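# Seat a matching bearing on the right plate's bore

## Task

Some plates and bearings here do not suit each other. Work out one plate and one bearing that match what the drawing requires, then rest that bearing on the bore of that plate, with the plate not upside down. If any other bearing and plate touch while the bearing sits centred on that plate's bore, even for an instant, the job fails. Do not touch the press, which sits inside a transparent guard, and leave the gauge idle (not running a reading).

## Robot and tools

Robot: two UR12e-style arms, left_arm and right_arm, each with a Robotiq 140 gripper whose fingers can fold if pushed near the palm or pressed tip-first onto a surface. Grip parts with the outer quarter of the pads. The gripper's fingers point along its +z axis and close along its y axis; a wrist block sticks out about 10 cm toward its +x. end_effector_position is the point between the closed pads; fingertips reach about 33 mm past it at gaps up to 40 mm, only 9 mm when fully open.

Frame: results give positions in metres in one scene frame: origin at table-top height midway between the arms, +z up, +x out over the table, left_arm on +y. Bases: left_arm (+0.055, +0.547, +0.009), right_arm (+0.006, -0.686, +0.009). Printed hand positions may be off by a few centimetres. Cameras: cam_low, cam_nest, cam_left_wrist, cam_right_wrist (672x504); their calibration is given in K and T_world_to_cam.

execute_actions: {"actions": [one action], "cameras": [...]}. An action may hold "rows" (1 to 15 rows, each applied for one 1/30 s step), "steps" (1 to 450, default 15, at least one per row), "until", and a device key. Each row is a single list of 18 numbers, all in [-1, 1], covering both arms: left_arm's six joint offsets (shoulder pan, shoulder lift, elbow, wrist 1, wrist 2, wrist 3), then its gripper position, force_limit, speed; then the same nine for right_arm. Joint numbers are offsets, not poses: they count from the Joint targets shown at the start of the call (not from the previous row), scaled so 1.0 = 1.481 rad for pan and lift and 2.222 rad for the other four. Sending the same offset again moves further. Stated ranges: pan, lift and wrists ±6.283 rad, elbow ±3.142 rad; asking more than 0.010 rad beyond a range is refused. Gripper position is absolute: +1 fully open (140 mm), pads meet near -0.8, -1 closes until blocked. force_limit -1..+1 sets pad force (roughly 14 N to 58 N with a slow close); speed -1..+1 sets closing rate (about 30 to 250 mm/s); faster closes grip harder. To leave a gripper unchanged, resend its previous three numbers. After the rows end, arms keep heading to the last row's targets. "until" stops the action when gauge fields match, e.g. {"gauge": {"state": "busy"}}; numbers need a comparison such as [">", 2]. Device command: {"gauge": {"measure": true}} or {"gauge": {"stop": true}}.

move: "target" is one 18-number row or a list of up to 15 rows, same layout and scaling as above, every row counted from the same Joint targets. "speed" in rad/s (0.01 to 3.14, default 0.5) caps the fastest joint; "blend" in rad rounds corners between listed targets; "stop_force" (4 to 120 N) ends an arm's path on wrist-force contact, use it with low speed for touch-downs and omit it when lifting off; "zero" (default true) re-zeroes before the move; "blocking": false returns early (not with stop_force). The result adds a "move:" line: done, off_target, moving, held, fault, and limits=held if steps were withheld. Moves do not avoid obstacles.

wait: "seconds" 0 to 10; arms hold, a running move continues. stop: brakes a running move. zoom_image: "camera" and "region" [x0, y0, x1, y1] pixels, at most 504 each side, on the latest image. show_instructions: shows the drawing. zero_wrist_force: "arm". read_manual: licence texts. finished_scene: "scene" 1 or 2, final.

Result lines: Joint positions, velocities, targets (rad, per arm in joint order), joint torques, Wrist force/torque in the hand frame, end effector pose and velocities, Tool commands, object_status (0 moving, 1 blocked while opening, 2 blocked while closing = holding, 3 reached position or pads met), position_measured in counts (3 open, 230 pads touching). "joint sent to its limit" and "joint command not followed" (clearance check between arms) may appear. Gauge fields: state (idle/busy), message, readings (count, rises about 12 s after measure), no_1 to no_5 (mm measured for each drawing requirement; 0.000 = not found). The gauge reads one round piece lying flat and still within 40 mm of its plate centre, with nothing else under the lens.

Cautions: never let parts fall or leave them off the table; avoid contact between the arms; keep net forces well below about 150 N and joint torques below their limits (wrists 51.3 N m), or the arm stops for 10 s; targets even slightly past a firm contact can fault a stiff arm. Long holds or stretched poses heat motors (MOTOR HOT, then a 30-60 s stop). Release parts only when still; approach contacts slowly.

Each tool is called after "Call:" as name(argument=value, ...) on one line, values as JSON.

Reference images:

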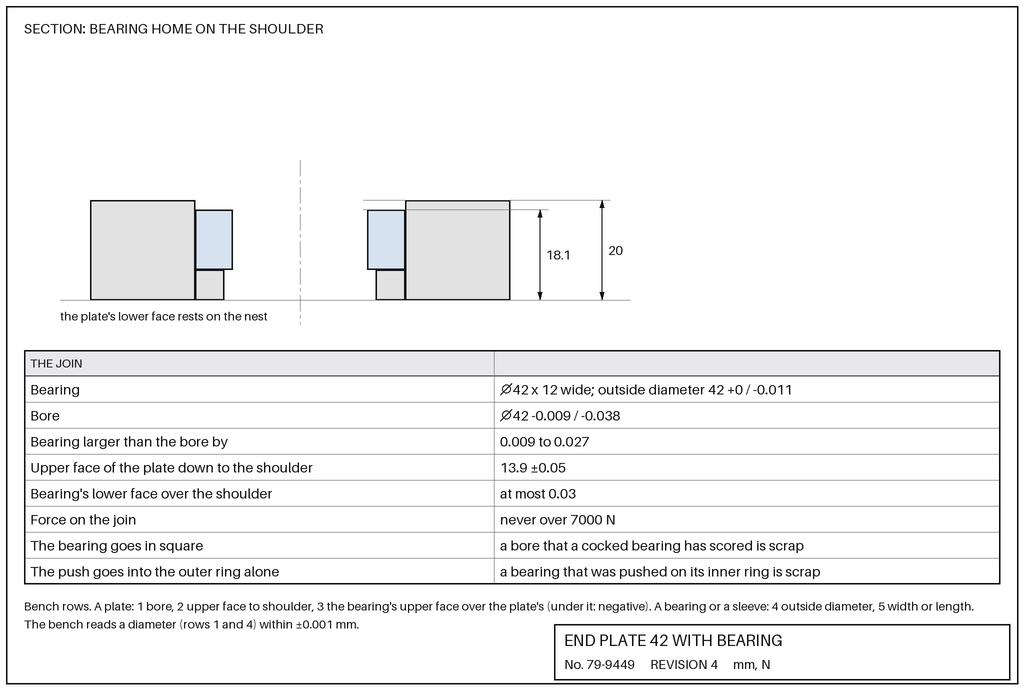

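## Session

Call:
execute_actions(actions=[])

Call:
zoom_image(camera="cam_low", region=[400, 220, 672, 350])

Scene clock: 0.00 s.
left_arm: end_effector_position=(+0.4852, +0.5954, +0.3566) position_measured=3 object_status=3 end_effector_quat_wxyz=(-0.182, +0.750, +0.546, +0.325) | right_arm: end_effector_position=(+1.1291, -0.4232, +0.1184) position_measured=3 object_status=3 end_effector_quat_wxyz=(-0.101, +0.742, +0.308, +0.586)
Joint positions: left_arm=[-0.952 -2.182 2.247 -1.192 -0.928 0.78] | right_arm=[-0.083 -0.691 1.67 -3.75 -0.94 -3.59]
Joint velocities: within noise
Joint torques (N m): no reading
Wrist force (N): no reading
Wrist torque (N m): no reading
Wrist force, peak (N): no reading
Joint targets: left_arm=[-0.952 -2.182 2.247 -1.192 -0.928 0.780] | right_arm=[-0.083 -0.691 1.670 -3.750 -0.940 -3.590]
Tool commands: left_gripper/position=+1.0 left_gripper/force_limit=+1.0 left_gripper/speed=+1.0 right_gripper/position=+1.0 right_gripper/force_limit=+1.0 right_gripper/speed=+1.0
gauge: message=nothing_yet readings=0 no_1=0.000 no_2=0.000 no_3=0.000 no_4=0.000 no_5=0.000
camera_calibration:
cam_left_wrist: T_world_to_cam=[[0.942186, -0.327369, 0.0715221, -0.275455], [-0.27704, -0.881085, -0.383326, 0.792036], [0.188506, 0.34135, -0.92084, 0.212955], [0, 0, 0, 1]] pos_world=[0.438812, 0.534983, 0.519406]
cam_right_wrist: T_world_to_cam=[[0.575291, -0.790732, 0.209244, -1.00049], [-0.369091, -0.479247, -0.7963, 0.315515], [0.729939, 0.380875, -0.567559, -0.411602], [0, 0, 0, 1]] pos_world=[0.992472, -0.483141, 0.226983]

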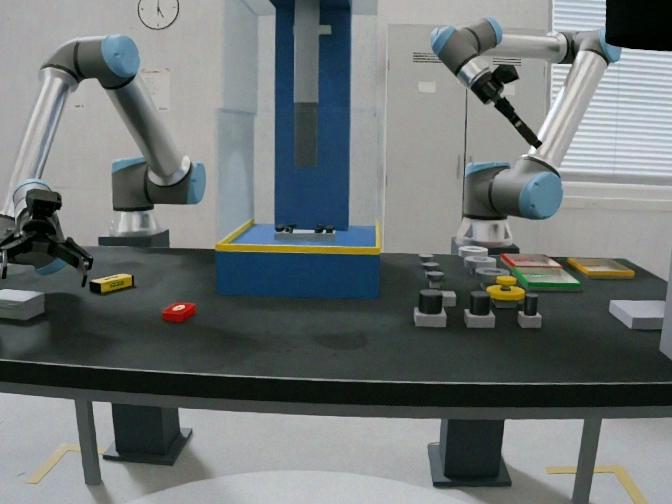

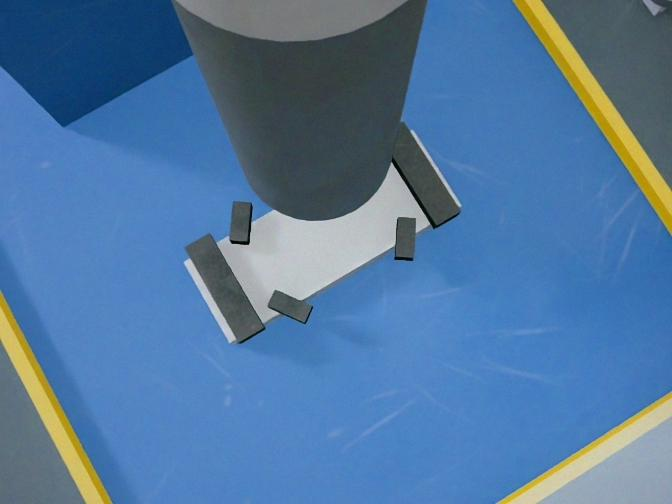

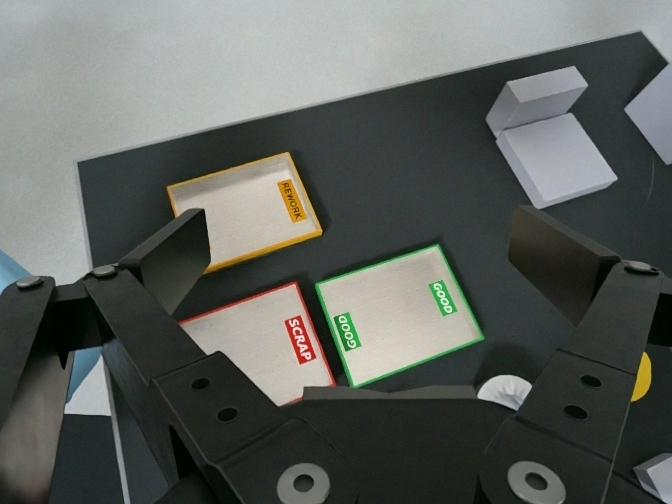

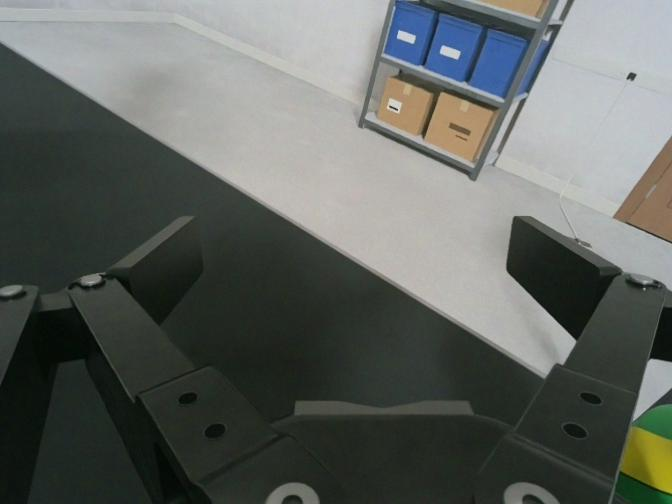

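Scaled by 1.853 from the camera's 672x504 image, which has a finer 960x720 frame.

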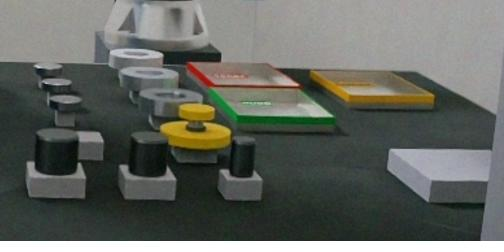

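Call:
move(target=[0.2721,0.2099,-0.1420,-0.1976,-0.2893,-0.5981,1,1,1,0,0,0,0,0,0,1,1,1], speed=0.8, cameras=["cam_left_wrist"])

Call:
zoom_image(camera="cam_left_wrist", region=[240, 60, 440, 230])

Call:
zoom_image(camera="cam_left_wrist", region=[240, 220, 440, 390])

Scene clock: 31.57 s.
left_arm: end_effector_position=(+0.5803, +0.4300, +0.3997) position_measured=3 object_status=3 end_effector_quat_wxyz=(+0.000, +0.000, +1.000, +0.000) | right_arm: end_effector_position=(+1.1291, -0.4232, +0.1184) position_measured=3 object_status=3 end_effector_quat_wxyz=(-0.101, +0.742, +0.308, +0.586)
Joint positions: left_arm=[-0.549 -1.871 1.932 -1.631 -1.57 -0.549] | right_arm=[-0.083 -0.691 1.67 -3.75 -0.94 -3.59]
Joint torques (N m): left_arm=[16.82 -14.17 -53.74 -7.94 -3.74 -4.22] | right_arm=[-1.05 -98.69 -33.06 -4.38 0.76 -0.43]
Wrist force (N): left_arm=[0.4 1.1 -0.6] | right_arm=[0.0 -0.2 0.1]
Wrist torque (N m): left_arm=[0.15 0.16 -0.13] | right_arm=[-0.05 -0.01 -0.01]
Wrist force, peak (N): left_arm=[-0.6 1.5 -0.9] | right_arm=[-0.2 -0.2 -0.6]
Joint targets: left_arm=[-0.549 -1.871 1.932 -1.631 -1.570 -0.549] | right_arm=[-0.083 -0.691 1.670 -3.750 -0.940 -3.590]
gauge: message=nothing_yet readings=0 no_1=0.000 no_2=0.000 no_3=0.000 no_4=0.000 no_5=0.000
move: done
camera_calibration:
cam_left_wrist: T_world_to_cam=[[0.000999188, 0.999888, -0.0149246, -0.41221], [0.934378, 0.00438385, 0.356257, -0.690155], [0.356283, -0.0143011, -0.934269, 0.35204], [0, 0, 0, 1]] pos_world=[0.519852, 0.420224, 0.568621]
Images, in order (width x height): cam_left_wrist 672x504.

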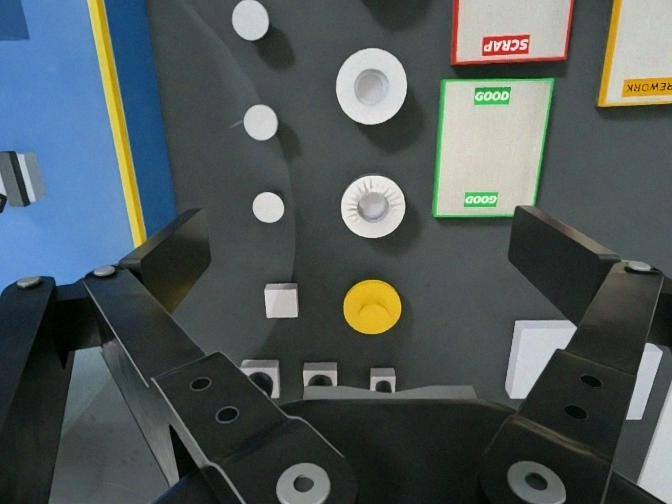

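Scaled by 2.520 from the camera's 672x504 image, which has a finer 960x720 frame.

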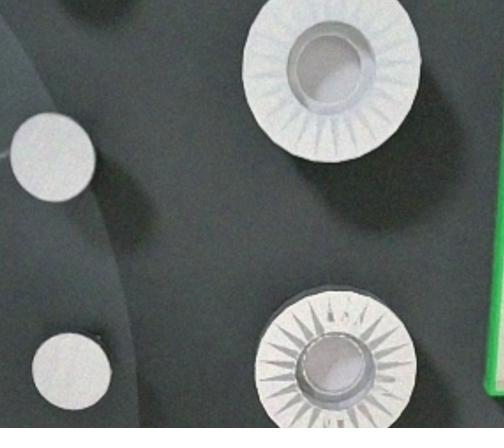

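Scaled by 2.520 from the camera's 672x504 image, which has a finer 960x720 frame.

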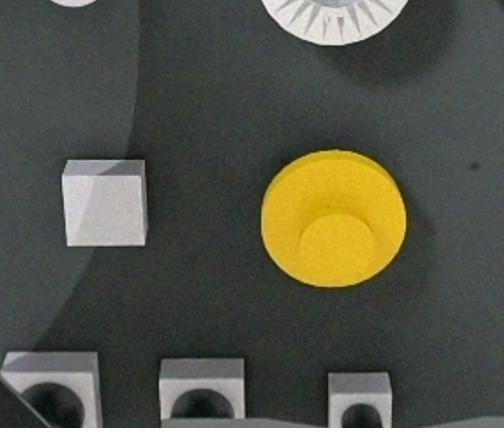

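Call:
move(target=[-0.0515,0.2646,0.1021,-0.2788,-0.0004,-0.0343,0.1,-0.5,-0.3,0,0,0,0,0,0,1,1,1], speed=0.5, cameras=["cam_left_wrist"])

Call:
zoom_image(camera="cam_left_wrist", region=[260, 100, 460, 300])

Scene clock: 83.63 s.
left_arm: end_effector_position=(+0.6603, +0.3247, +0.1002) position_measured=117 object_status=3 end_effector_quat_wxyz=(+0.000, +0.000, +1.000, +0.000) | right_arm: end_effector_position=(+1.1291, -0.4232, +0.1184) position_measured=3 object_status=3 end_effector_quat_wxyz=(-0.101, +0.742, +0.308, +0.586)
Joint positions: left_arm=[-0.625 -1.479 2.158 -2.251 -1.571 -0.625] | right_arm=[-0.083 -0.691 1.67 -3.75 -0.94 -3.59]
Joint torques (N m): left_arm=[-13.92 -39.06 -31.35 -8.46 -3.77 -4.19] | right_arm=[-0.37 -97.63 -34.63 -5.05 0.68 -0.52]
Wrist force (N): left_arm=[0.5 0.0 -0.3] | right_arm=[-0.1 0.0 -0.2]
Wrist torque (N m): left_arm=[-0.24 0.24 -0.13] | right_arm=[0.01 0.04 0.00]
Wrist force, peak (N): left_arm=[1.8 2.4 -2.9] | right_arm=[0.3 0.2 0.4]
Joint targets: left_arm=[-0.625 -1.479 2.159 -2.251 -1.571 -0.625] | right_arm=[-0.083 -0.691 1.670 -3.750 -0.940 -3.590]
gauge: message=nothing_yet readings=0 no_1=0.000 no_2=0.000 no_3=0.000 no_4=0.000 no_5=0.000
move: done
camera_calibration:
cam_left_wrist: T_world_to_cam=[[0.000830251, 0.999869, -0.0161658, -0.311226], [0.934334, 0.00498586, 0.356365, -0.657846], [0.356399, -0.0154002, -0.934207, 0.0425179], [0, 0, 0, 1]] pos_world=[0.599752, 0.31512, 0.269122]
Images, in order (width x height): cam_left_wrist 672x504.

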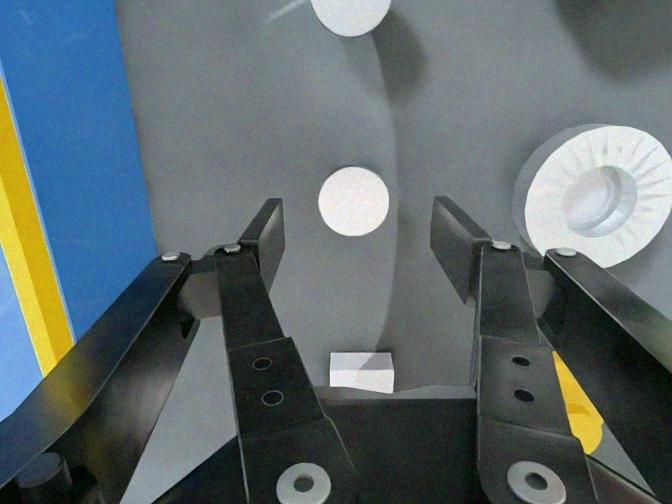

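Scaled by 2.520 from the camera's 672x504 image, which has a finer 960x720 frame.

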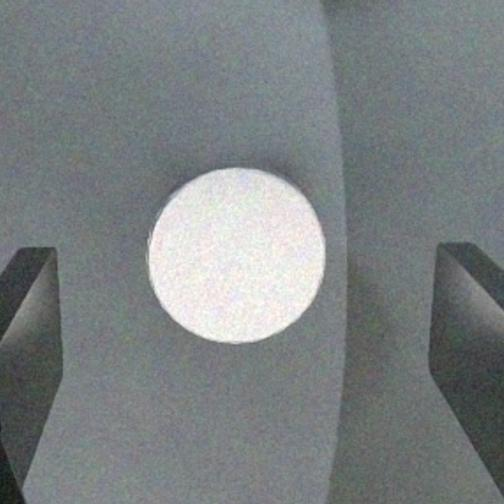

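Call:
move(target=[[-0.0035,0.0396,0.0158,-0.0420,0,-0.0023,0.1,-0.5,-0.3,0,0,0,0,0,0,1,1,1],[-0.0035,0.0396,0.0158,-0.0420,0,-0.0023,-1,-0.5,-1,0,0,0,0,0,0,1,1,1],[-0.0035,-0.0312,-0.0167,0.0376,0,-0.0023,-1,-0.5,-1,0,0,0,0,0,0,1,1,1],[0.3740,0.2136,-0.2077,0.0653,0,0.2493,-1,-0.5,-1,0,0,0,0,0,0,1,1,1],[0.4498,0.2484,-0.2153,0.0498,0,0.2998,-1,-0.5,-1,0,0,0,0,0,0,1,1,1]], speed=[0.12,0.1,0.2,0.5,0.3], blend=[0,0,0.04,0.04,0], cameras=["cam_left_wrist"])

Scene clock: 123.87 s.
left_arm: end_effector_position=(+0.9206, +0.7564, +0.0903) position_measured=168 object_status=2 end_effector_quat_wxyz=(+0.000, +0.000, +1.000, +0.000) | right_arm: end_effector_position=(+1.1291, -0.4232, +0.1184) position_measured=3 object_status=3 end_effector_quat_wxyz=(-0.101, +0.742, +0.308, +0.586)
Joint positions: left_arm=[0.041 -1.111 1.68 -2.14 -1.571 0.041] | right_arm=[-0.083 -0.691 1.67 -3.75 -0.94 -3.59]
Joint torques (N m): left_arm=[16.07 -75.56 -46.8 -8.03 0.12 3.74] | right_arm=[-0.08 -97.45 -35.3 -5.68 0.59 -0.18]
Wrist force (N): left_arm=[0.6 1.0 1.2] | right_arm=[0.2 0.1 0.2]
Wrist torque (N m): left_arm=[-0.03 0.26 -0.25] | right_arm=[0.02 -0.04 -0.01]
Wrist force, peak (N): left_arm=[3.6 2.1 -12.9] | right_arm=[0.0 -0.5 -0.3]
Joint targets: left_arm=[0.041 -1.111 1.680 -2.140 -1.571 0.041] | right_arm=[-0.083 -0.691 1.670 -3.750 -0.940 -3.590]
gauge: message=nothing_yet readings=0 no_1=0.000 no_2=0.000 no_3=0.000 no_4=0.000 no_5=0.000
move: done
camera_calibration:
cam_left_wrist: T_world_to_cam=[[0.000725254, 0.999874, -0.0158849, -0.743332], [0.934266, 0.00498665, 0.356541, -0.899667], [0.356575, -0.0150993, -0.934145, -0.0532448], [0, 0, 0, 1]] pos_world=[0.860053, 0.74692, 0.259222]
Images, in order (width x height): cam_left_wrist 672x504.

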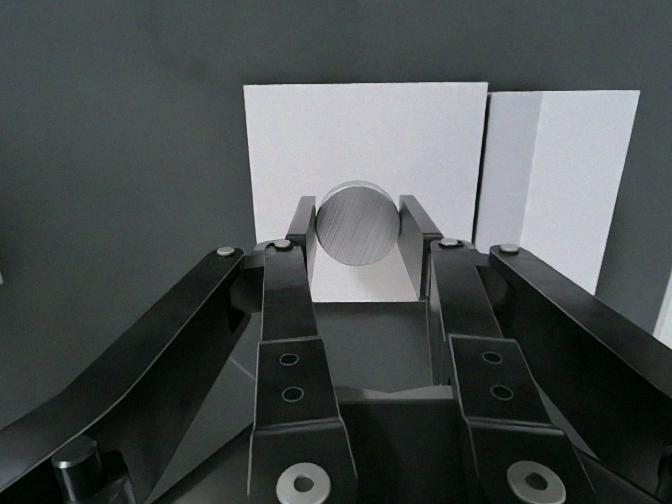

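Call:
move(target=[0,0.0251,0.0114,-0.0282,0,0,-1,-0.5,-1,0,0,0,0,0,0,1,1,1], speed=0.014, stop_force=5)

Scene clock: 137.07 s.
left_arm: end_effector_position=(+0.9208, +0.7566, +0.0589) position_measured=168 object_status=2 end_effector_quat_wxyz=(+0.000, +0.000, +1.000, +0.000) | right_arm: end_effector_position=(+1.1291, -0.4232, +0.1184) position_measured=3 object_status=3 end_effector_quat_wxyz=(-0.101, +0.742, +0.308, +0.586)
Joint positions: left_arm=[0.041 -1.082 1.7 -2.189 -1.571 0.041] | right_arm=[-0.083 -0.691 1.67 -3.75 -0.94 -3.59]
Joint torques (N m): left_arm=[16.17 -104.23 -43.76 -3.92 3.42 3.57] | right_arm=[1.58 -98.7 -35.83 -5.86 0.63 -0.5]
Wrist force (N): left_arm=[0.5 0.7 1.6] | right_arm=[0.2 0.1 -0.1]
Wrist torque (N m): left_arm=[-0.05 0.29 -0.27] | right_arm=[0.03 -0.05 -0.01]
Wrist force, peak (N): left_arm=[4.6 0.1 -15.2] | right_arm=[-0.3 -0.3 0.3]
Joint targets: left_arm=[0.041 -1.082 1.700 -2.189 -1.571 0.041] | right_arm=[-0.083 -0.691 1.670 -3.750 -0.940 -3.590]
gauge: message=nothing_yet readings=0 no_1=0.000 no_2=0.000 no_3=0.000 no_4=0.000 no_5=0.000
move: contact (left_arm); left_arm: the wrist 1 is farthest, 0.013 rad from its target

Call:
move(target=[[0,0,0,0,0,0,0.1,-0.5,-1,0,0,0,0,0,0,1,1,1],[0,-0.0196,-0.0090,0.0221,0,0,0.1,-0.5,-1,0,0,0,0,0,0,1,1,1],[-0.1743,-0.1747,0.0382,0.0784,0,-0.1162,0.1,-0.5,-1,0,0,0,0,0,0,1,1,1]], speed=[0.1,0.1,0.5], blend=[0,0.02,0])

Call:
execute_actions(actions=[{"gauge":{"measure":true},"steps":450,"until":{"gauge":{"readings":[">",0]}}}])

Scene clock: 160.60 s.
left_arm: end_effector_position=(+0.8502, +0.5499, +0.2000) position_measured=117 object_status=3 end_effector_quat_wxyz=(+0.000, +0.000, +1.000, +0.000) | right_arm: end_effector_position=(+1.1291, -0.4232, +0.1184) position_measured=3 object_status=3 end_effector_quat_wxyz=(-0.101, +0.742, +0.308, +0.586)
Joint positions: left_arm=[-0.217 -1.341 1.785 -2.015 -1.571 -0.217] | right_arm=[-0.083 -0.691 1.67 -3.75 -0.94 -3.59]
Joint torques (N m): left_arm=[-13.42 -84.86 -37.29 -2.58 2.46 -4.52] | right_arm=[-0.47 -97.81 -35.6 -5.76 0.98 -0.08]
Wrist force (N): left_arm=[0.7 0.4 -0.2] | right_arm=[0.2 0.0 -0.1]
Wrist torque (N m): left_arm=[-0.01 0.13 0.07] | right_arm=[-0.01 -0.05 -0.01]
Wrist force, peak (N): left_arm=[0.1 5.4 2.0] | right_arm=[0.5 0.2 0.0]
Joint targets: left_arm=[-0.217 -1.341 1.785 -2.015 -1.571 -0.217] | right_arm=[-0.083 -0.691 1.670 -3.750 -0.940 -3.590]
gauge: message=nothing_yet readings=0 no_1=0.000 no_2=0.000 no_3=0.000 no_4=0.000 no_5=0.000
move: done

Scene clock: 172.80 s.
left_arm: end_effector_position=(+0.8501, +0.5497, +0.2001) position_measured=117 object_status=3 end_effector_quat_wxyz=(+0.000, +0.000, +1.000, +0.000) | right_arm: end_effector_position=(+1.1291, -0.4232, +0.1184) position_measured=3 object_status=3 end_effector_quat_wxyz=(-0.101, +0.742, +0.308, +0.586)
Joint positions: left_arm=[-0.217 -1.341 1.785 -2.015 -1.571 -0.217] | right_arm=[-0.083 -0.691 1.67 -3.75 -0.94 -3.59]
Joint torques (N m): left_arm=[-14.93 -83.97 -37.53 -3.15 -2.56 -4.28] | right_arm=[0.55 -94.75 -36.36 -6.02 0.29 -0.35]
Wrist force (N): left_arm=[0.7 0.7 -0.2] | right_arm=[-0.1 -0.2 0.2]
Wrist torque (N m): left_arm=[0.05 0.14 0.07] | right_arm=[-0.05 0.04 -0.01]
Wrist force, peak (N): left_arm=[1.0 0.9 -0.2] | right_arm=[0.0 -0.2 -0.5]
Joint targets: left_arm=[-0.217 -1.341 1.785 -2.015 -1.571 -0.217] | right_arm=[-0.083 -0.691 1.670 -3.750 -0.940 -3.590]
Tool commands: left_gripper/position=+0.1 left_gripper/force_limit=-0.5 left_gripper/speed=-1.0 right_gripper/position=+1.0 right_gripper/force_limit=+1.0 right_gripper/speed=+1.0
gauge: message=measure_taken readings=1 no_1=0.000 no_2=0.000 no_3=0.000 no_4=41.998 no_5=12.000

Call:
move(target=[[0.1742,0.1553,-0.0473,-0.0563,0,0.1161,0.1,-0.5,-1,0,0,0,0,0,0,1,1,1],[0.1742,0.1749,-0.0383,-0.0783,0,0.1161,0.1,-0.5,-1,0,0,0,0,0,0,1,1,1],[0.1742,0.1749,-0.0383,-0.0783,0,0.1161,-1,-0.5,-1,0,0,0,0,0,0,1,1,1],[0.1742,0.1553,-0.0473,-0.0563,0,0.1161,-1,-0.5,-1,0,0,0,0,0,0,1,1,1],[0.0448,0.0194,0.0854,-0.0982,0,0.0298,-1,-0.5,-1,0,0,0,0,0,0,1,1,1]], speed=[0.5,0.1,0.1,0.1,0.4], blend=[0.02,0,0,0.02,0])

Call:
move(target=[0,0.0519,0.0191,-0.0537,0,0,-1,-0.5,-1,0,0,0,0,0,0,1,1,1], speed=0.022, stop_force=5)

Scene clock: 194.27 s.
left_arm: end_effector_position=(+0.8003, +0.6098, +0.0898) position_measured=168 object_status=2 end_effector_quat_wxyz=(+0.000, +0.000, +1.000, +0.000) | right_arm: end_effector_position=(+1.1291, -0.4232, +0.1184) position_measured=3 object_status=3 end_effector_quat_wxyz=(-0.101, +0.742, +0.308, +0.586)
Joint positions: left_arm=[-0.151 -1.312 1.974 -2.233 -1.571 -0.151] | right_arm=[-0.083 -0.691 1.67 -3.75 -0.94 -3.59]
Joint torques (N m): left_arm=[-15.54 -82.16 -32.95 -8.19 -2.46 -4.36] | right_arm=[-0.55 -97.17 -37.01 -6.37 0.42 -0.32]
Wrist force (N): left_arm=[1.3 0.2 0.6] | right_arm=[0.1 -0.2 0.1]
Wrist torque (N m): left_arm=[-0.18 0.08 -0.05] | right_arm=[-0.05 -0.02 0.00]
Wrist force, peak (N): left_arm=[3.9 -0.6 -9.7] | right_arm=[0.1 0.4 0.4]
Joint targets: left_arm=[-0.151 -1.312 1.975 -2.233 -1.571 -0.151] | right_arm=[-0.083 -0.691 1.670 -3.750 -0.940 -3.590]
gauge: message=measure_taken readings=1 no_1=0.000 no_2=0.000 no_3=0.000 no_4=41.998 no_5=12.000
move: done

Scene clock: 200.23 s.
left_arm: end_effector_position=(+0.8006, +0.6096, +0.0336) position_measured=168 object_status=2 end_effector_quat_wxyz=(+0.000, +0.000, +1.000, +0.000) | right_arm: end_effector_position=(+1.1291, -0.4232, +0.1184) position_measured=3 object_status=3 end_effector_quat_wxyz=(-0.101, +0.742, +0.308, +0.586)
Joint positions: left_arm=[-0.151 -1.246 2.011 -2.336 -1.571 -0.151] | right_arm=[-0.083 -0.691 1.67 -3.75 -0.94 -3.59]
Joint torques (N m): left_arm=[-13.52 -84.79 -41.88 -3.16 -2.31 -4.24] | right_arm=[0.41 -97.85 -36.44 -5.95 0.62 -0.64]
Wrist force (N): left_arm=[1.1 0.7 0.7] | right_arm=[0.1 0.0 0.2]
Wrist torque (N m): left_arm=[-0.04 0.12 -0.05] | right_arm=[0.00 -0.02 -0.01]
Wrist force, peak (N): left_arm=[1.4 2.2 -14.5] | right_arm=[0.2 -0.5 0.2]
Joint targets: left_arm=[-0.151 -1.246 2.011 -2.336 -1.571 -0.151] | right_arm=[-0.083 -0.691 1.670 -3.750 -0.940 -3.590]
gauge: message=measure_taken readings=1 no_1=0.000 no_2=0.000 no_3=0.000 no_4=41.998 no_5=12.000
move: contact (left_arm); left_arm: the wrist 1 is farthest, 0.016 rad from its target

Call:
move(target=[[0,0,0,0,0,0,0.1,-0.5,-1,0,0,0,0,0,0,1,1,1],[0,-0.0448,-0.0163,0.0463,0,0,0.1,-0.5,-1,0,0,0,0,0,0,1,1,1],[-0.1852,-0.1991,0.0965,0.0362,0,-0.1234,0.46,0,-0.5,0,0,0,0,0,0,1,1,1]], speed=[0.1,0.1,0.4], blend=[0,0.02,0], cameras=["cam_left_wrist"])

Call:
zoom_image(camera="cam_left_wrist", region=[260, 80, 460, 280])

Scene clock: 222.93 s.
left_arm: end_effector_position=(+0.6561, +0.4658, +0.0999) position_measured=71 object_status=0 end_effector_quat_wxyz=(+0.000, +0.000, +1.000, +0.000) | right_arm: end_effector_position=(+1.1291, -0.4232, +0.1184) position_measured=3 object_status=3 end_effector_quat_wxyz=(-0.101, +0.742, +0.308, +0.586)
Joint positions: left_arm=[-0.425 -1.541 2.226 -2.256 -1.571 -0.425] | right_arm=[-0.083 -0.691 1.67 -3.75 -0.94 -3.59]
Joint torques (N m): left_arm=[-15.3 -59.77 -31.23 -8.12 -2.18 -4.19] | right_arm=[-0.79 -97.8 -37.96 -6.08 0.37 -0.2]
Wrist force (N): left_arm=[0.7 0.7 -0.6] | right_arm=[0.1 0.0 0.1]
Wrist torque (N m): left_arm=[-0.05 0.15 -0.19] | right_arm=[0.00 -0.02 -0.01]
Wrist force, peak (N): left_arm=[3.3 -1.4 -0.5] | right_arm=[0.6 0.1 0.0]
Joint targets: left_arm=[-0.425 -1.541 2.226 -2.256 -1.571 -0.425] | right_arm=[-0.083 -0.691 1.670 -3.750 -0.940 -3.590]
gauge: message=measure_taken readings=1 no_1=0.000 no_2=0.000 no_3=0.000 no_4=41.998 no_5=12.000
move: done
camera_calibration:
cam_left_wrist: T_world_to_cam=[[0.000587497, 0.999875, -0.0158271, -0.452259], [0.934491, 0.00508526, 0.355949, -0.654638], [0.355985, -0.0149994, -0.934371, 0.0459797], [0, 0, 0, 1]] pos_world=[0.595651, 0.45622, 0.268822]
Images, in order (width x height): cam_left_wrist 672x504.

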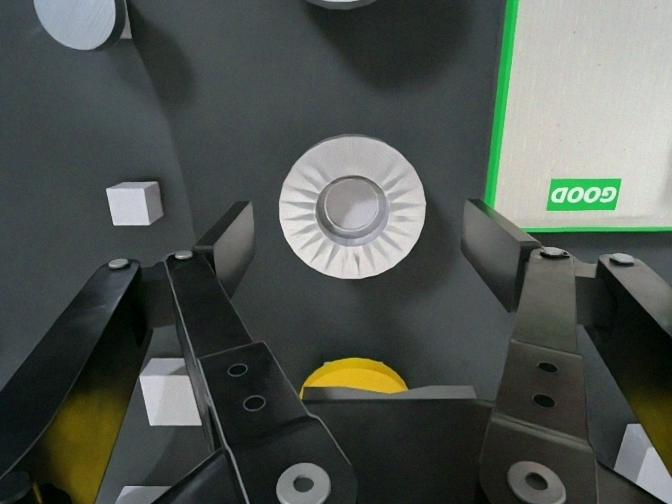

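Scaled by 2.520 from the camera's 672x504 image, which has a finer 960x720 frame.

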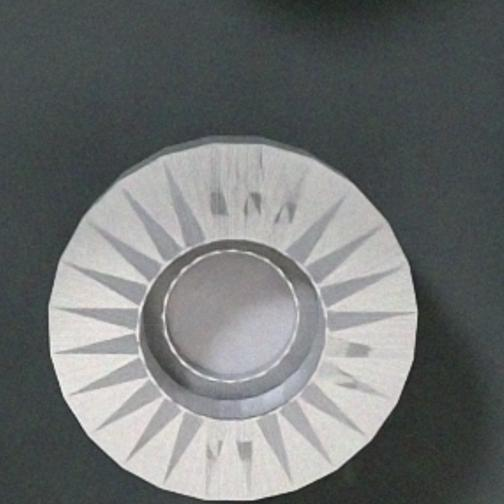

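Call:
move(target=[[-0.0032,0.0511,0.0161,-0.0500,0,-0.0021,0.46,0,-0.5,0,0,0,0,0,0,1,1,1],[-0.0032,0.0511,0.0161,-0.0500,0,-0.0021,-1,0,-1,0,0,0,0,0,0,1,1,1],[-0.0032,-0.0133,-0.0109,0.0199,0,-0.0021,-1,0,-1,0,0,0,0,0,0,1,1,1],[0.2390,0.2555,-0.2378,0.0676,0,0.1593,-1,0,-1,0,0,0,0,0,0,1,1,1],[0.3055,0.2876,-0.2427,0.0511,0,0.2037,-1,0,-1,0,0,0,0,0,0,1,1,1]], speed=[0.12,0.1,0.12,0.4,0.3], blend=[0,0,0.03,0.04,0], cameras=["cam_left_wrist"])

Scene clock: 264.70 s.
left_arm: end_effector_position=(+0.9203, +0.7445, +0.0898) position_measured=105 object_status=2 end_effector_quat_wxyz=(+0.000, +0.000, +1.000, +0.000) | right_arm: end_effector_position=(+1.1291, -0.4232, +0.1184) position_measured=3 object_status=3 end_effector_quat_wxyz=(-0.101, +0.742, +0.308, +0.586)
Joint positions: left_arm=[0.027 -1.115 1.686 -2.142 -1.571 0.028] | right_arm=[-0.083 -0.691 1.67 -3.75 -0.94 -3.59]
Joint torques (N m): left_arm=[15.15 -77.51 -48.19 -8.38 -1.51 3.75] | right_arm=[-0.79 -96.01 -38.73 -6.07 0.38 -0.59]
Wrist force (N): left_arm=[0.6 1.1 2.5] | right_arm=[0.1 -0.1 0.0]
Wrist torque (N m): left_arm=[0.01 0.29 -0.25] | right_arm=[-0.02 -0.01 -0.01]
Wrist force, peak (N): left_arm=[7.4 1.9 -21.3] | right_arm=[-0.3 -0.5 0.2]
Joint targets: left_arm=[0.027 -1.115 1.686 -2.142 -1.571 0.028] | right_arm=[-0.083 -0.691 1.670 -3.750 -0.940 -3.590]
gauge: message=measure_taken readings=1 no_1=0.000 no_2=0.000 no_3=0.000 no_4=41.998 no_5=12.000
move: done
camera_calibration:
cam_left_wrist: T_world_to_cam=[[0.000715537, 0.999874, -0.0158856, -0.731431], [0.934492, 0.00498643, 0.35595, -0.89941], [0.355985, -0.0150996, -0.93437, -0.053195], [0, 0, 0, 1]] pos_world=[0.859951, 0.73502, 0.258822]
Images, in order (width x height): cam_left_wrist 672x504.

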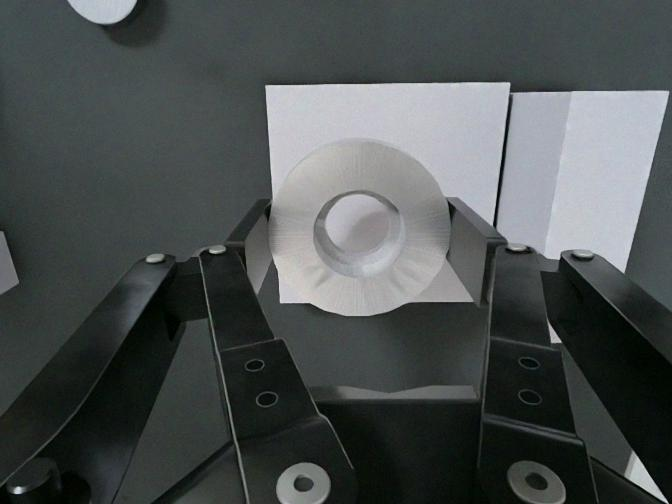

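Call:
move(target=[0,0.0314,0.0144,-0.0353,0,0,-1,0,-1,0,0,0,0,0,0,1,1,1], speed=0.014, stop_force=5, cameras=["cam_left_wrist"])

Call:
zoom_image(camera="cam_left_wrist", region=[260, 100, 460, 320])

Scene clock: 277.70 s.
left_arm: end_effector_position=(+0.9203, +0.7447, +0.0531) position_measured=105 object_status=2 end_effector_quat_wxyz=(+0.000, +0.000, +1.000, +0.000) | right_arm: end_effector_position=(+1.1291, -0.4232, +0.1184) position_measured=3 object_status=3 end_effector_quat_wxyz=(-0.101, +0.742, +0.308, +0.586)
Joint positions: left_arm=[0.027 -1.08 1.71 -2.2 -1.571 0.028] | right_arm=[-0.083 -0.691 1.67 -3.75 -0.94 -3.59]
Joint torques (N m): left_arm=[14.87 -101.55 -43.93 -2.58 -1.3 3.57] | right_arm=[-1.39 -97.19 -39.07 -6.26 0.62 -0.33]
Wrist force (N): left_arm=[0.1 0.9 -0.8] | right_arm=[0.0 0.1 0.2]
Wrist torque (N m): left_arm=[-0.23 0.37 -0.26] | right_arm=[0.02 0.02 -0.01]
Wrist force, peak (N): left_arm=[8.4 -1.3 -18.8] | right_arm=[0.5 -0.3 0.3]
Joint targets: left_arm=[0.027 -1.080 1.710 -2.200 -1.571 0.028] | right_arm=[-0.083 -0.691 1.670 -3.750 -0.940 -3.590]
gauge: message=measure_taken readings=1 no_1=0.000 no_2=0.000 no_3=0.000 no_4=41.998 no_5=12.000
move: contact (left_arm); left_arm: the wrist 1 is farthest, 0.021 rad from its target
camera_calibration:
cam_left_wrist: T_world_to_cam=[[0.00071331, 0.999874, -0.0158864, -0.732114], [0.934525, 0.0049874, 0.355863, -0.886321], [0.355897, -0.0151001, -0.934403, -0.0874952], [0, 0, 0, 1]] pos_world=[0.859951, 0.73512, 0.222022]
Images, in order (width x height): cam_left_wrist 672x504.

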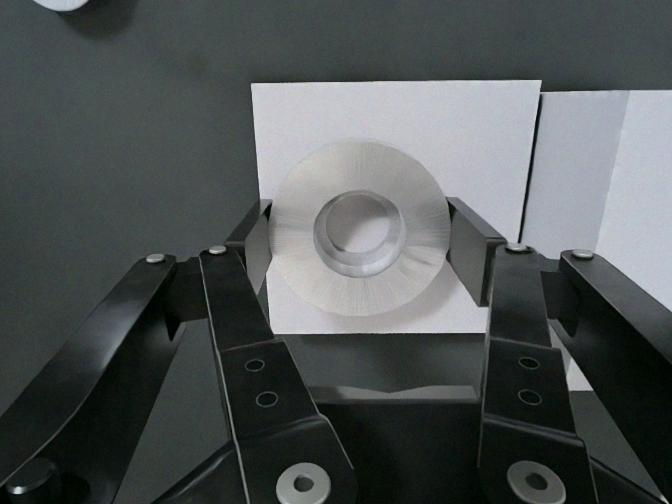

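Scaled by 2.291 from the camera's 672x504 image, which has a finer 960x720 frame.

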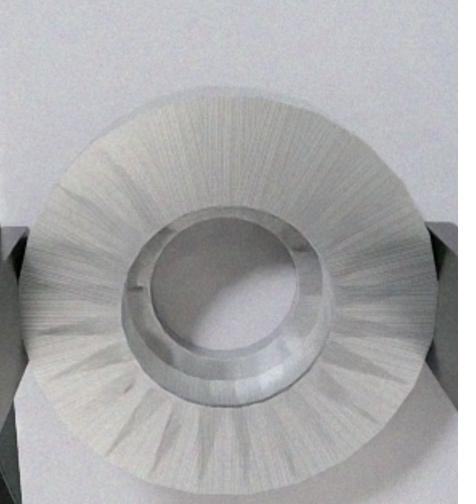

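Call:
move(target=[[0,0,0,0,0,0,0.37,0,-1,0,0,0,0,0,0,1,1,1],[0,-0.0236,-0.0108,0.0261,0,0,0.37,0,-1,0,0,0,0,0,0,1,1,1],[-0.1648,-0.1761,0.0337,0.0833,0,-0.1103,0.37,0,-1,0,0,0,0,0,0,1,1,1]], speed=[0.1,0.1,0.5], blend=[0,0.02,0])

Call:
execute_actions(actions=[{"gauge":{"measure":true},"steps":450,"until":{"gauge":{"readings":[">",1]}}}])

Scene clock: 303.73 s.
left_arm: end_effector_position=(+0.8501, +0.5502, +0.2005) position_measured=82 object_status=3 end_effector_quat_wxyz=(+0.000, +0.000, +1.000, +0.000) | right_arm: end_effector_position=(+1.1291, -0.4232, +0.1184) position_measured=3 object_status=3 end_effector_quat_wxyz=(-0.101, +0.742, +0.308, +0.586)
Joint positions: left_arm=[-0.216 -1.341 1.785 -2.015 -1.571 -0.217] | right_arm=[-0.083 -0.691 1.67 -3.75 -0.94 -3.59]
Joint torques (N m): left_arm=[-16.08 -85.57 -37.73 -2.73 -1.54 -3.82] | right_arm=[1.65 -96.63 -39.62 -6.18 0.39 -0.37]
Wrist force (N): left_arm=[0.6 0.5 -0.3] | right_arm=[0.2 -0.1 0.2]
Wrist torque (N m): left_arm=[0.01 0.16 0.07] | right_arm=[-0.01 -0.03 -0.01]
Wrist force, peak (N): left_arm=[-0.6 5.8 2.0] | right_arm=[0.4 -0.1 0.4]
Joint targets: left_arm=[-0.217 -1.341 1.785 -2.015 -1.571 -0.217] | right_arm=[-0.083 -0.691 1.670 -3.750 -0.940 -3.590]
gauge: message=measure_taken readings=1 no_1=0.000 no_2=0.000 no_3=0.000 no_4=41.998 no_5=12.000
move: done

Scene clock: 315.93 s.
left_arm: end_effector_position=(+0.8500, +0.5501, +0.2006) position_measured=82 object_status=3 end_effector_quat_wxyz=(+0.000, +0.000, +1.000, +0.000) | right_arm: end_effector_position=(+1.1291, -0.4232, +0.1184) position_measured=3 object_status=3 end_effector_quat_wxyz=(-0.101, +0.742, +0.308, +0.586)
Joint positions: left_arm=[-0.217 -1.341 1.785 -2.015 -1.571 -0.217] | right_arm=[-0.083 -0.691 1.67 -3.75 -0.94 -3.59]
Joint torques (N m): left_arm=[-14.41 -84.03 -37.43 -3 -1.73 -3.87] | right_arm=[-3.26 -97.89 -39.81 -5.96 0.64 -0.06]
Wrist force (N): left_arm=[0.4 0.5 -0.1] | right_arm=[0.0 -0.2 0.2]
Wrist torque (N m): left_arm=[0.01 0.19 0.07] | right_arm=[-0.03 0.01 -0.01]
Wrist force, peak (N): left_arm=[0.9 0.8 -0.3] | right_arm=[0.5 -0.1 0.3]
Joint targets: left_arm=[-0.217 -1.341 1.785 -2.015 -1.571 -0.217] | right_arm=[-0.083 -0.691 1.670 -3.750 -0.940 -3.590]
Tool commands: left_gripper/position=+0.37 left_gripper/force_limit=+0.0 left_gripper/speed=-1.0 right_gripper/position=+1.0 right_gripper/force_limit=+1.0 right_gripper/speed=+1.0
gauge: message=measure_taken readings=2 no_1=41.953 no_2=13.899 no_3=0.000 no_4=0.000 no_5=0.000

Call:
move(target=[[0.1651,0.1525,-0.0442,-0.0574,0,0.1100,0.37,0,-1,0,0,0,0,0,0,1,1,1],[0.1651,0.1762,-0.0338,-0.0833,0,0.1100,0.37,0,-1,0,0,0,0,0,0,1,1,1],[0.1651,0.1762,-0.0338,-0.0833,0,0.1100,-1,0,-1,0,0,0,0,0,0,1,1,1],[0.1651,0.1525,-0.0442,-0.0574,0,0.1100,-1,0,-1,0,0,0,0,0,0,1,1,1],[0.0985,0.1205,-0.0393,-0.0409,0,0.0657,-1,0,-1,0,0,0,0,0,0,1,1,1],[-0.1436,-0.1483,0.1875,-0.0886,0,-0.0957,-1,0,-1,0,0,0,0,0,0,1,1,1]], speed=[0.5,0.1,0.1,0.1,0.3,0.4], blend=[0.02,0,0,0.02,0.04,0], cameras=["cam_left_wrist"])

Call:
zoom_image(camera="cam_left_wrist", region=[240, 80, 460, 330])

Scene clock: 358.27 s.
left_arm: end_effector_position=(+0.6589, +0.4619, +0.1204) position_measured=105 object_status=2 end_effector_quat_wxyz=(+0.000, +0.000, +1.000, +0.000) | right_arm: end_effector_position=(+1.1291, -0.4232, +0.1184) position_measured=3 object_status=3 end_effector_quat_wxyz=(-0.101, +0.742, +0.308, +0.586)
Joint positions: left_arm=[-0.429 -1.561 2.201 -2.212 -1.571 -0.43] | right_arm=[-0.083 -0.691 1.67 -3.75 -0.94 -3.59]
Joint torques (N m): left_arm=[-15.8 -61.21 -32.52 -8.36 3.71 -4.33] | right_arm=[-0.68 -97.09 -41.26 -5.91 0.53 0.18]
Wrist force (N): left_arm=[0.7 0.9 2.1] | right_arm=[-0.1 -0.3 0.0]
Wrist torque (N m): left_arm=[0.02 0.14 -0.22] | right_arm=[-0.07 0.02 -0.01]
Wrist force, peak (N): left_arm=[7.6 -4.0 -16.2] | right_arm=[0.4 0.1 0.5]
Joint targets: left_arm=[-0.429 -1.561 2.201 -2.212 -1.571 -0.430] | right_arm=[-0.083 -0.691 1.670 -3.750 -0.940 -3.590]
gauge: message=measure_taken readings=2 no_1=41.953 no_2=13.899 no_3=0.000 no_4=0.000 no_5=0.000
move: done
camera_calibration:
cam_left_wrist: T_world_to_cam=[[-0.000189526, 0.999872, -0.0160173, -0.447514], [0.934332, 0.00588567, 0.356355, -0.664918], [0.356403, -0.0148979, -0.934214, 0.0637365], [0, 0, 0, 1]] pos_world=[0.598454, 0.452319, 0.289322]
Images, in order (width x height): cam_left_wrist 672x504.

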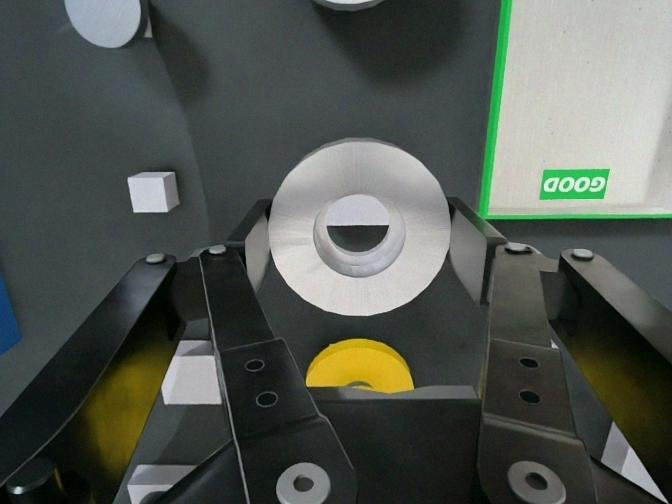

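Scaled by 2.016 from the camera's 672x504 image, which has a finer 960x720 frame.

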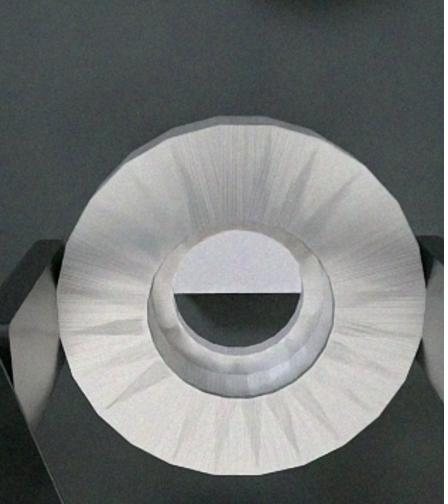

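Call:
move(target=[[0,0.0532,0.0221,-0.0575,0,0,-1,0,-1,0,0,0,0,0,0,1,1,1],[0,0.0715,0.0297,-0.0774,0,0,-1,0,-1,0,0,0,0,0,0,1,1,1]], speed=[0.08,0.02], stop_force=6, cameras=["cam_left_wrist"])

Scene clock: 388.23 s.
left_arm: end_effector_position=(+0.6589, +0.4618, +0.0501) position_measured=105 object_status=2 end_effector_quat_wxyz=(+0.000, +0.000, +1.000, +0.000) | right_arm: end_effector_position=(+1.1291, -0.4232, +0.1184) position_measured=3 object_status=3 end_effector_quat_wxyz=(-0.101, +0.742, +0.308, +0.586)
Joint positions: left_arm=[-0.429 -1.465 2.261 -2.367 -1.571 -0.43] | right_arm=[-0.083 -0.691 1.67 -3.75 -0.94 -3.59]
Joint torques (N m): left_arm=[-10.69 -63.06 -37.18 -3.15 2.31 -4.05] | right_arm=[-2.34 -97.61 -41.92 -6.28 0.84 -0.08]
Wrist force (N): left_arm=[-0.2 0.6 -1.7] | right_arm=[0.1 0.0 0.1]
Wrist torque (N m): left_arm=[-0.07 0.18 -0.17] | right_arm=[0.01 -0.02 -0.01]
Wrist force, peak (N): left_arm=[9.3 4.2 -34.9] | right_arm=[0.5 0.0 0.3]
Joint targets: left_arm=[-0.429 -1.465 2.261 -2.367 -1.571 -0.430] | right_arm=[-0.083 -0.691 1.670 -3.750 -0.940 -3.590]
gauge: message=measure_taken readings=2 no_1=41.953 no_2=13.899 no_3=0.000 no_4=0.000 no_5=0.000
move: contact (left_arm); path passed 1 of 2 targets; left_arm: the wrist 1 is farthest, 0.017 rad from its target
camera_calibration:
cam_left_wrist: T_world_to_cam=[[-0.000190954, 0.999872, -0.0160163, -0.448539], [0.934345, 0.00588613, 0.356321, -0.639866], [0.35637, -0.0148967, -0.934226, -0.00191807], [0, 0, 0, 1]] pos_world=[0.598454, 0.452219, 0.219022]
Images, in order (width x height): cam_left_wrist 672x504.

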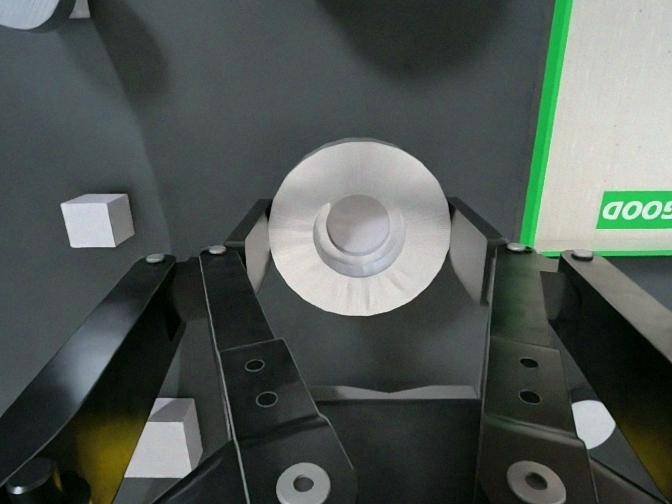

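Call:
move(target=[[0,0,0,0,0,0,0.46,0,-1,0,0,0,0,0,0,1,1,1],[0,-0.0646,-0.0267,0.0698,0,0,0.46,0,-1,0,0,0,0,0,0,1,1,1],[-0.0982,-0.2429,0.0827,0.0793,0,-0.0650,0.46,0,-1,0,0,0,0,0,0,1,1,1]], speed=[0.1,0.15,0.4], blend=[0,0.03,0], cameras=["cam_left_wrist"])

Call:
zoom_image(camera="cam_left_wrist", region=[260, 80, 460, 280])

Scene clock: 418.10 s.
left_arm: end_effector_position=(+0.5116, +0.4585, +0.1102) position_measured=71 object_status=3 end_effector_quat_wxyz=(+0.000, +0.000, +1.000, +0.000) | right_arm: end_effector_position=(+1.1291, -0.4232, +0.1184) position_measured=3 object_status=3 end_effector_quat_wxyz=(-0.101, +0.742, +0.308, +0.586)
Joint positions: left_arm=[-0.575 -1.825 2.445 -2.191 -1.571 -0.574] | right_arm=[-0.083 -0.691 1.67 -3.75 -0.94 -3.59]
Joint torques (N m): left_arm=[-14.83 -33.92 -34.08 -2.83 -2.85 -4.19] | right_arm=[-1.64 -97.33 -42.52 -6.12 0.57 -0.02]
Wrist force (N): left_arm=[0.4 0.6 -0.6] | right_arm=[0.0 -0.1 0.0]
Wrist torque (N m): left_arm=[-0.08 0.22 -0.11] | right_arm=[-0.02 0.01 -0.01]
Wrist force, peak (N): left_arm=[3.1 0.7 -0.3] | right_arm=[0.5 0.1 0.4]
Joint targets: left_arm=[-0.575 -1.825 2.445 -2.191 -1.571 -0.574] | right_arm=[-0.083 -0.691 1.670 -3.750 -0.940 -3.590]
gauge: message=measure_taken readings=2 no_1=41.953 no_2=13.899 no_3=0.000 no_4=0.000 no_5=0.000
move: done
camera_calibration:
cam_left_wrist: T_world_to_cam=[[0.000883636, 0.999871, -0.0160373, -0.444884], [0.934413, 0.00488676, 0.356159, -0.523168], [0.356191, -0.0153001, -0.934288, 0.106954], [0, 0, 0, 1]] pos_world=[0.451152, 0.44902, 0.279122]
Images, in order (width x height): cam_left_wrist 672x504.

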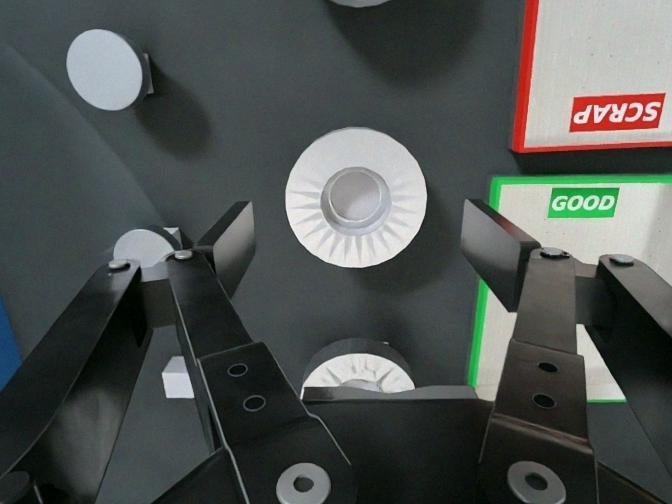

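Scaled by 2.520 from the camera's 672x504 image, which has a finer 960x720 frame.

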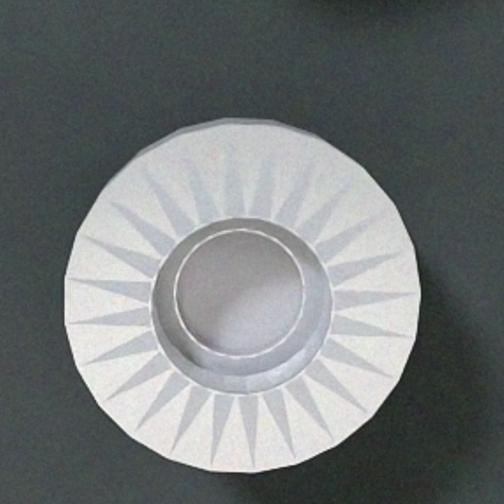

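Call:
move(target=[[-0.0033,0.0694,0.0289,-0.0751,0,-0.0027,0.46,0,-1,0,0,0,0,0,0,1,1,1],[-0.0033,0.0694,0.0289,-0.0751,0,-0.0027,-1,0,-1,0,0,0,0,0,0,1,1,1],[-0.0033,-0.0187,-0.0107,0.0233,0,-0.0027,-1,0,-1,0,0,0,0,0,0,1,1,1],[0.3402,0.4473,-0.3364,0.0383,0,0.2263,-1,0,-1,0,0,0,0,0,0,1,1,1],[0.4068,0.4793,-0.3412,0.0218,0,0.2707,-1,0,-1,0,0,0,0,0,0,1,1,1]], speed=[0.15,0.1,0.15,0.5,0.3], blend=[0,0,0.03,0.04,0])

Call:
move(target=[0,0.0314,0.0144,-0.0353,0,0,-1,0,-1,0,0,0,0,0,0,1,1,1], speed=0.014, stop_force=5, cameras=["cam_left_wrist"])

Call:
zoom_image(camera="cam_left_wrist", region=[260, 100, 460, 320])

Scene clock: 452.50 s.
left_arm: end_effector_position=(+0.9202, +0.7448, +0.0901) position_measured=105 object_status=2 end_effector_quat_wxyz=(+0.000, +0.000, +1.000, +0.000) | right_arm: end_effector_position=(+1.1291, -0.4232, +0.1184) position_measured=3 object_status=3 end_effector_quat_wxyz=(-0.101, +0.742, +0.308, +0.586)
Joint positions: left_arm=[0.028 -1.115 1.687 -2.142 -1.571 0.027] | right_arm=[-0.083 -0.691 1.67 -3.75 -0.94 -3.59]
Joint torques (N m): left_arm=[16.74 -78.73 -48.34 -8.19 -2.59 3.62] | right_arm=[-0.53 -98.88 -43.35 -6.14 0.68 -0.12]
Wrist force (N): left_arm=[0.1 1.0 2.6] | right_arm=[0.1 -0.2 0.1]
Wrist torque (N m): left_arm=[-0.03 0.39 -0.25] | right_arm=[-0.04 -0.01 -0.01]
Wrist force, peak (N): left_arm=[8.0 3.1 -25.4] | right_arm=[0.2 -0.4 0.4]
Joint targets: left_arm=[0.028 -1.115 1.687 -2.142 -1.571 0.027] | right_arm=[-0.083 -0.691 1.670 -3.750 -0.940 -3.590]
gauge: message=measure_taken readings=2 no_1=41.953 no_2=13.899 no_3=0.000 no_4=0.000 no_5=0.000
move: done

Scene clock: 457.90 s.
left_arm: end_effector_position=(+0.9202, +0.7449, +0.0535) position_measured=105 object_status=2 end_effector_quat_wxyz=(+0.000, +0.000, +1.000, +0.000) | right_arm: end_effector_position=(+1.1291, -0.4232, +0.1184) position_measured=3 object_status=3 end_effector_quat_wxyz=(-0.101, +0.742, +0.308, +0.586)
Joint positions: left_arm=[0.028 -1.081 1.71 -2.2 -1.571 0.027] | right_arm=[-0.083 -0.691 1.67 -3.75 -0.94 -3.59]
Joint torques (N m): left_arm=[13.81 -100.52 -44.71 -3.59 -2.49 3.48] | right_arm=[-1.3 -96.75 -43.84 -5.94 0.57 -0.18]
Wrist force (N): left_arm=[3.2 0.4 -2.6] | right_arm=[0.1 0.0 0.2]
Wrist torque (N m): left_arm=[-0.11 0.35 -0.28] | right_arm=[0.00 -0.02 -0.01]
Wrist force, peak (N): left_arm=[12.6 -1.5 -21.5] | right_arm=[0.5 0.0 0.2]
Joint targets: left_arm=[0.028 -1.081 1.710 -2.200 -1.571 0.027] | right_arm=[-0.083 -0.691 1.670 -3.750 -0.940 -3.590]
gauge: message=measure_taken readings=2 no_1=41.953 no_2=13.899 no_3=0.000 no_4=0.000 no_5=0.000
move: contact (left_arm); left_arm: the wrist 1 is farthest, 0.021 rad from its target
camera_calibration:
cam_left_wrist: T_world_to_cam=[[-0.00022849, 0.999873, -0.0159234, -0.731488], [0.934411, 0.00588533, 0.356147, -0.886906], [0.356196, -0.0147977, -0.934294, -0.0875516], [0, 0, 0, 1]] pos_world=[0.859753, 0.735319, 0.222422]
Images, in order (width x height): cam_left_wrist 672x504.

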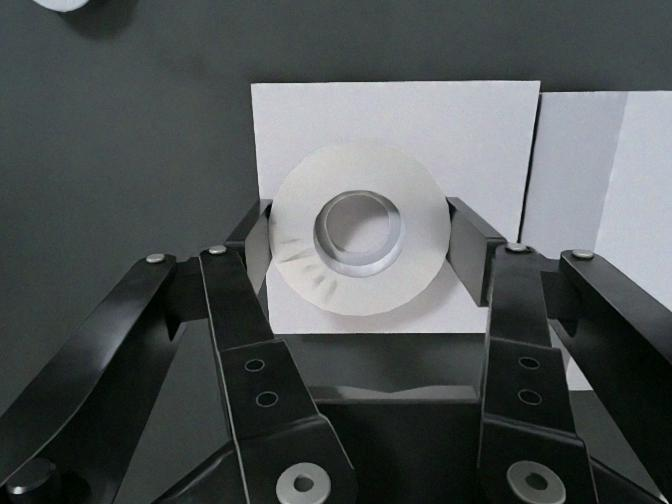

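Scaled by 2.291 from the camera's 672x504 image, which has a finer 960x720 frame.

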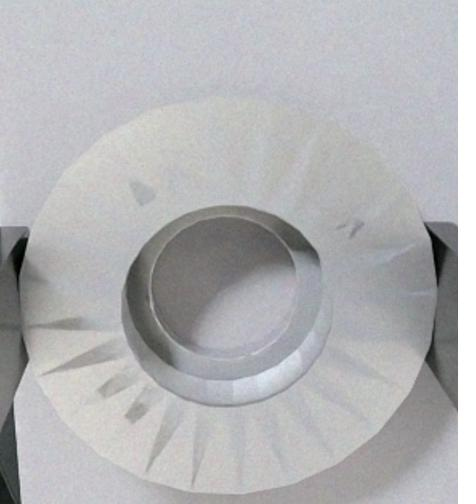

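Call:
move(target=[[0,0,0,0,0,0,0.37,0,-1,0,0,0,0,0,0,1,1,1],[0,-0.0236,-0.0108,0.0261,0,0,0.37,0,-1,0,0,0,0,0,0,1,1,1],[-0.1654,-0.1755,0.0337,0.0833,0,-0.1098,0.37,0,-1,0,0,0,0,0,0,1,1,1]], speed=[0.1,0.1,0.5], blend=[0,0.02,0])

Call:
execute_actions(actions=[{"gauge":{"measure":true},"steps":450,"until":{"gauge":{"readings":[">",2]}}}])

Scene clock: 469.60 s.
left_arm: end_effector_position=(+0.8500, +0.5498, +0.2001) position_measured=82 object_status=3 end_effector_quat_wxyz=(+0.000, +0.000, +1.000, +0.000) | right_arm: end_effector_position=(+1.1291, -0.4232, +0.1184) position_measured=3 object_status=3 end_effector_quat_wxyz=(-0.101, +0.742, +0.308, +0.586)
Joint positions: left_arm=[-0.217 -1.341 1.785 -2.015 -1.571 -0.217] | right_arm=[-0.083 -0.691 1.67 -3.75 -0.94 -3.59]
Joint torques (N m): left_arm=[-15.35 -84.37 -37.13 -2.84 -2.41 -4.22] | right_arm=[-1.18 -97.16 -44.01 -5.9 0.67 -0.11]
Wrist force (N): left_arm=[0.5 0.5 -0.3] | right_arm=[-0.1 0.1 -0.1]
Wrist torque (N m): left_arm=[0.02 0.17 0.07] | right_arm=[0.01 0.02 -0.01]
Wrist force, peak (N): left_arm=[-0.5 5.7 1.9] | right_arm=[0.2 -0.2 0.5]
Joint targets: left_arm=[-0.217 -1.341 1.785 -2.015 -1.571 -0.217] | right_arm=[-0.083 -0.691 1.670 -3.750 -0.940 -3.590]
gauge: message=measure_taken readings=2 no_1=41.953 no_2=13.899 no_3=0.000 no_4=0.000 no_5=0.000
move: done

Scene clock: 481.80 s.
left_arm: end_effector_position=(+0.8499, +0.5496, +0.2002) position_measured=82 object_status=3 end_effector_quat_wxyz=(+0.000, +0.000, +1.000, +0.000) | right_arm: end_effector_position=(+1.1291, -0.4232, +0.1184) position_measured=3 object_status=3 end_effector_quat_wxyz=(-0.101, +0.742, +0.308, +0.586)
Joint positions: left_arm=[-0.217 -1.341 1.785 -2.015 -1.571 -0.217] | right_arm=[-0.083 -0.691 1.67 -3.75 -0.94 -3.59]
Joint torques (N m): left_arm=[-15.46 -83.52 -36.92 -3.07 -2.41 -4.3] | right_arm=[0.65 -97.06 -43.32 -6.08 0.67 -0.34]
Wrist force (N): left_arm=[0.9 0.5 -0.3] | right_arm=[0.2 -0.2 0.1]
Wrist torque (N m): left_arm=[0.01 0.08 0.07] | right_arm=[-0.03 -0.04 -0.01]
Wrist force, peak (N): left_arm=[1.0 0.7 -0.5] | right_arm=[0.8 0.0 0.3]
Joint targets: left_arm=[-0.217 -1.341 1.785 -2.015 -1.571 -0.217] | right_arm=[-0.083 -0.691 1.670 -3.750 -0.940 -3.590]
Tool commands: left_gripper/position=+0.37 left_gripper/force_limit=+0.0 left_gripper/speed=-1.0 right_gripper/position=+1.0 right_gripper/force_limit=+1.0 right_gripper/speed=+1.0
gauge: message=measure_taken readings=3 no_1=41.984 no_2=13.900 no_3=0.000 no_4=0.000 no_5=0.000


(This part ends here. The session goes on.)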